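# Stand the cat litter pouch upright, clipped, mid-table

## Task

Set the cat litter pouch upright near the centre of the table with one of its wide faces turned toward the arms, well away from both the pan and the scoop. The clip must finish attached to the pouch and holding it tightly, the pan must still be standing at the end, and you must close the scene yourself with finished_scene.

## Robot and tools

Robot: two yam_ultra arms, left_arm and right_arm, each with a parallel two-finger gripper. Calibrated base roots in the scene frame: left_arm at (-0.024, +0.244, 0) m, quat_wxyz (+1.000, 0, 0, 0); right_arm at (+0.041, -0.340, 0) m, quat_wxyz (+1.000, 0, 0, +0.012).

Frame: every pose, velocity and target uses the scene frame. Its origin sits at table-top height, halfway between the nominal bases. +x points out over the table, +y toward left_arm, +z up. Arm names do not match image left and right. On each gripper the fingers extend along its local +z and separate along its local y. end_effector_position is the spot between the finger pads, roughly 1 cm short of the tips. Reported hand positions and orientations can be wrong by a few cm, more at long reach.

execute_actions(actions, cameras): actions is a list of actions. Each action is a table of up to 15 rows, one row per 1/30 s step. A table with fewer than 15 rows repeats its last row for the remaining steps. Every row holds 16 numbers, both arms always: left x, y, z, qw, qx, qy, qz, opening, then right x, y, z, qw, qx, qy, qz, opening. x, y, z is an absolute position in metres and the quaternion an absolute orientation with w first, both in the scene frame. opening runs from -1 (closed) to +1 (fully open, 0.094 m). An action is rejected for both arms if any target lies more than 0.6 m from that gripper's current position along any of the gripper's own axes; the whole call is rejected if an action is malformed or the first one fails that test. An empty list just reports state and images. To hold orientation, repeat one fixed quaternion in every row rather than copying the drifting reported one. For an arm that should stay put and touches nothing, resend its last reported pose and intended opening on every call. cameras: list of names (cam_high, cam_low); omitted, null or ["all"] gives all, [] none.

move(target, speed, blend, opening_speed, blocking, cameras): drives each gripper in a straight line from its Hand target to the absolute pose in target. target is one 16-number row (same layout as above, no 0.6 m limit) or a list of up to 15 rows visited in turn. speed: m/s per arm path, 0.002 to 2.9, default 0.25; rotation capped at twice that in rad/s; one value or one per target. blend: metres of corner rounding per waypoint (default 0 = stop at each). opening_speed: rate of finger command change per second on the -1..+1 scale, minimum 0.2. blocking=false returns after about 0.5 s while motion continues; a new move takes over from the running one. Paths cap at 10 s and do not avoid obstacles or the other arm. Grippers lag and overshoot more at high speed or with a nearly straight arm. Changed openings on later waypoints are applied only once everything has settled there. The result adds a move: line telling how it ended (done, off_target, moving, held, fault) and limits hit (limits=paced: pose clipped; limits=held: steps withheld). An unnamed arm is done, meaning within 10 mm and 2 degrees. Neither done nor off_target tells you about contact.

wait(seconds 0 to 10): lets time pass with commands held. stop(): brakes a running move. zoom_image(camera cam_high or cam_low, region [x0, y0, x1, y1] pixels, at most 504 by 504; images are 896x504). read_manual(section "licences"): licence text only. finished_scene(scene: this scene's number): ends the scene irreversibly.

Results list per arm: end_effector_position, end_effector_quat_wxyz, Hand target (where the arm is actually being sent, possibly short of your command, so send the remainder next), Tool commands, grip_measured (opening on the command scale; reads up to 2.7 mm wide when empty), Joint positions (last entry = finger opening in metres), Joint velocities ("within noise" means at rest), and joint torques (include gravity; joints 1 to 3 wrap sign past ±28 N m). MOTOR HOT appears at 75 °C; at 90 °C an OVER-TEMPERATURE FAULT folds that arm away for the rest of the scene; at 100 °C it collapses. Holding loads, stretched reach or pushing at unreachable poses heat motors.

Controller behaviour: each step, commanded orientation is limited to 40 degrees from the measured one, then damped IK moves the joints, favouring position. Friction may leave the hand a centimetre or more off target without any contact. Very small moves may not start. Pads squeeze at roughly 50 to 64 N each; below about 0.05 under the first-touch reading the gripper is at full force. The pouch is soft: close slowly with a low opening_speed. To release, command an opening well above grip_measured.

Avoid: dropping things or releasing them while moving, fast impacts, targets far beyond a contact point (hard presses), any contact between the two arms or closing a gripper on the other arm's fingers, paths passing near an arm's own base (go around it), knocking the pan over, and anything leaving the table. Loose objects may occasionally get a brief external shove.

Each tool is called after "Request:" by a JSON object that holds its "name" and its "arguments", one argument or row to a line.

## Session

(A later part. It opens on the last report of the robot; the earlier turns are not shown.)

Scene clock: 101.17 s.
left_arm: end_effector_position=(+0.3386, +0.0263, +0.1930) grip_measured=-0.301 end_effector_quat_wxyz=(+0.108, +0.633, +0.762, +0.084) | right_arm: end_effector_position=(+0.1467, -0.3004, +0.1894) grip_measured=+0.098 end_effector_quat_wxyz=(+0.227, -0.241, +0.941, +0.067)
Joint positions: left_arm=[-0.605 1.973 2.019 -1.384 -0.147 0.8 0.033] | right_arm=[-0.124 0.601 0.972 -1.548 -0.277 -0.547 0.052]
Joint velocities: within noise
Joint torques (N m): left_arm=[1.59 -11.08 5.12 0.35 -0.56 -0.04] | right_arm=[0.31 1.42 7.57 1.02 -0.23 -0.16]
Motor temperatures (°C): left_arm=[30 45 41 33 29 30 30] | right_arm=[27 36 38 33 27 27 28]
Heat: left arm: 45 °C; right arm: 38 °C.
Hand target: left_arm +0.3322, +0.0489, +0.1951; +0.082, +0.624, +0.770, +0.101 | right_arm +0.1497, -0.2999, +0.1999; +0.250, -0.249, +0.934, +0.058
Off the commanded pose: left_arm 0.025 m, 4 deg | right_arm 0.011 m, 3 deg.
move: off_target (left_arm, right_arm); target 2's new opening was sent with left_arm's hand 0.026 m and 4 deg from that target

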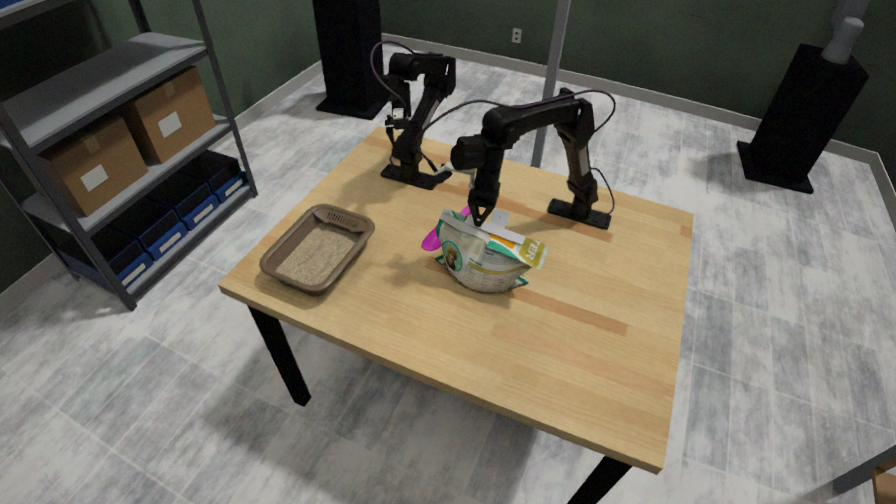

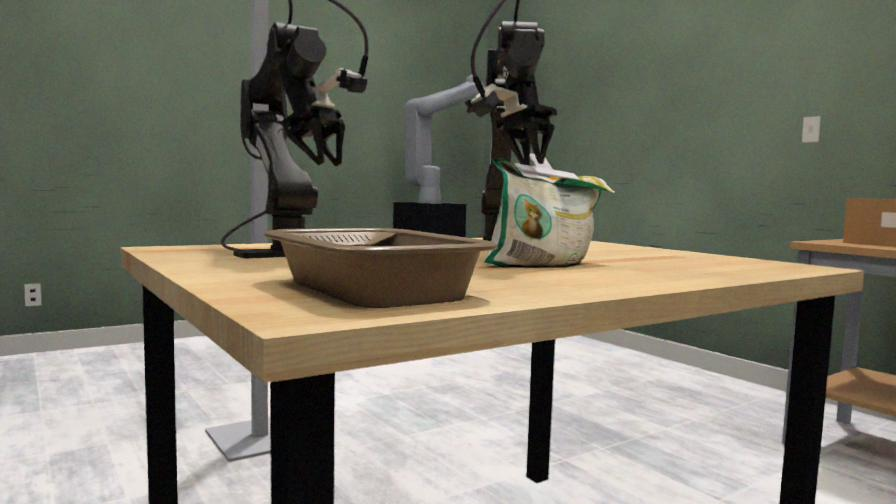

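Request:
{"name": "move", "arguments": {
  "target": [
    [0.325, 0.026, 0.25, 0.0821, 0.624, 0.7705, 0.1014, -0.1, 0.15, -0.30, 0.2, 0.25, -0.249, 0.932, 0.058, 0.1],
    [0.30, 0.06, 0.34, 0.0821, 0.624, 0.7705, 0.1014, -0.1, 0.15, -0.30, 0.2, 0.25, -0.249, 0.932, 0.058, 0.1]
  ],
  "speed": 0.1
}}

Request:
{"name": "zoom_image", "arguments": {
  "camera": "cam_high",
  "region": [390, 160, 570, 330]
}}

Request:
{"name": "zoom_image", "arguments": {
  "camera": "cam_low",
  "region": [400, 90, 670, 290]
}}

Scene clock: 103.53 s.
left_arm: end_effector_position=(+0.3029, +0.0544, +0.3292) grip_measured=-0.102 end_effector_quat_wxyz=(+0.229, +0.621, +0.740, +0.122) | right_arm: end_effector_position=(+0.1468, -0.3004, +0.1894) grip_measured=+0.098 end_effector_quat_wxyz=(+0.227, -0.241, +0.941, +0.067)
Joint positions: left_arm=[-0.624 1.775 2.266 -1.573 -0.203 0.824 0.042] | right_arm=[-0.124 0.601 0.972 -1.548 -0.277 -0.547 0.052]
Joint velocities: within noise
Joint torques (N m): left_arm=[0.36 -8.03 7.08 1.15 -0.15 0.01] | right_arm=[0.39 1.36 7.62 0.96 -0.18 -0.12]
Motor temperatures (°C): left_arm=[30 44 41 33 29 30 29] | right_arm=[27 36 39 33 26 27 28]
Heat: left arm: 44 °C; right arm: 39 °C.
Hand target: left_arm +0.2999, +0.0601, +0.3392; +0.239, +0.616, +0.740, +0.126 | right_arm +0.1498, -0.3000, +0.1999; +0.250, -0.249, +0.934, +0.058
Off the commanded pose: left_arm 0.013 m, 17 deg | right_arm 0.011 m, 3 deg.
joint sent to its limit (left arm) — joint 4 (wrist pitch), lower limit. The joint targets are off in orientation, not in position.
move: off_target (left_arm, right_arm)

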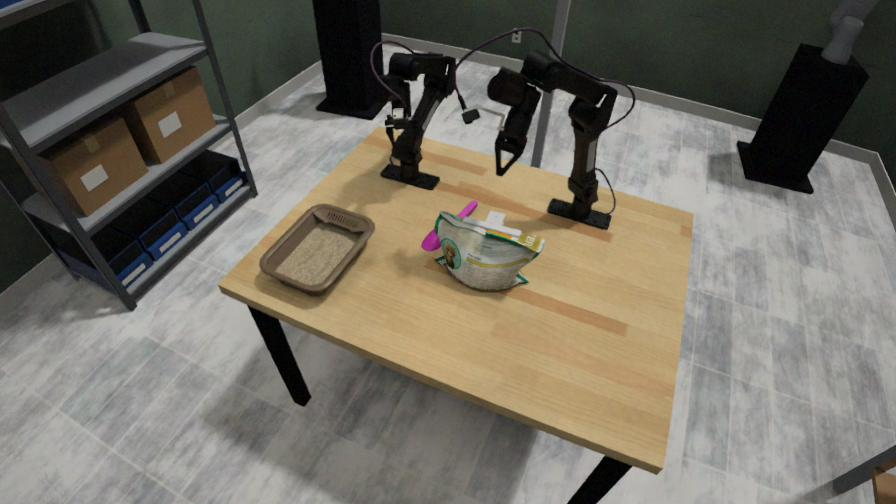

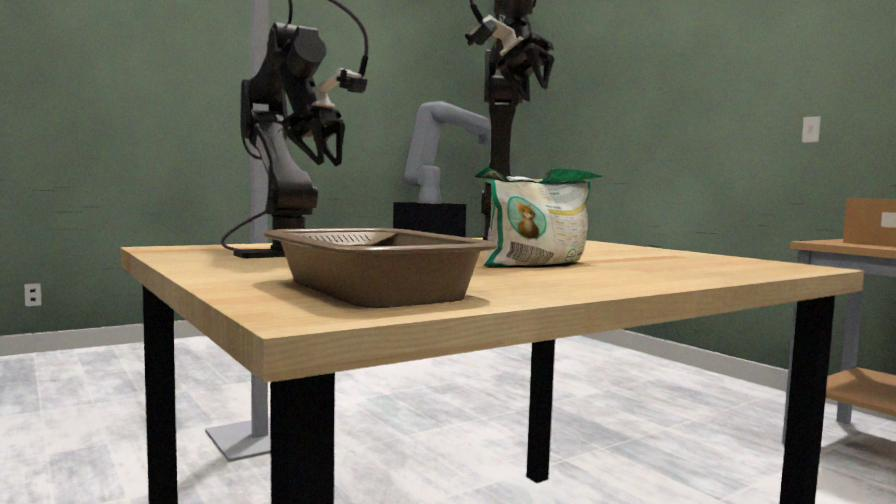

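Scaled by 2.800.

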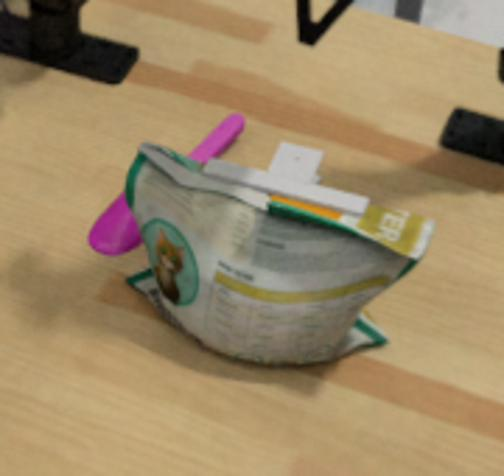

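Scaled by 1.867.

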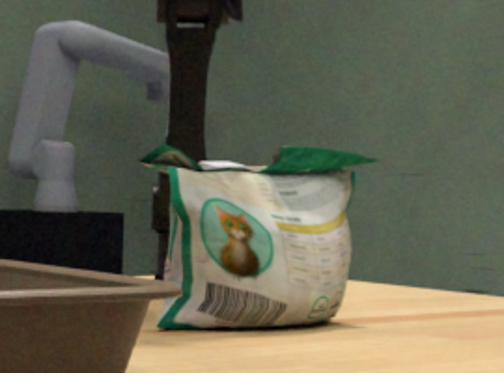

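Request:
{"name": "finished_scene", "arguments": {
  "scene": 1
}}

The scene is finished: the task was done.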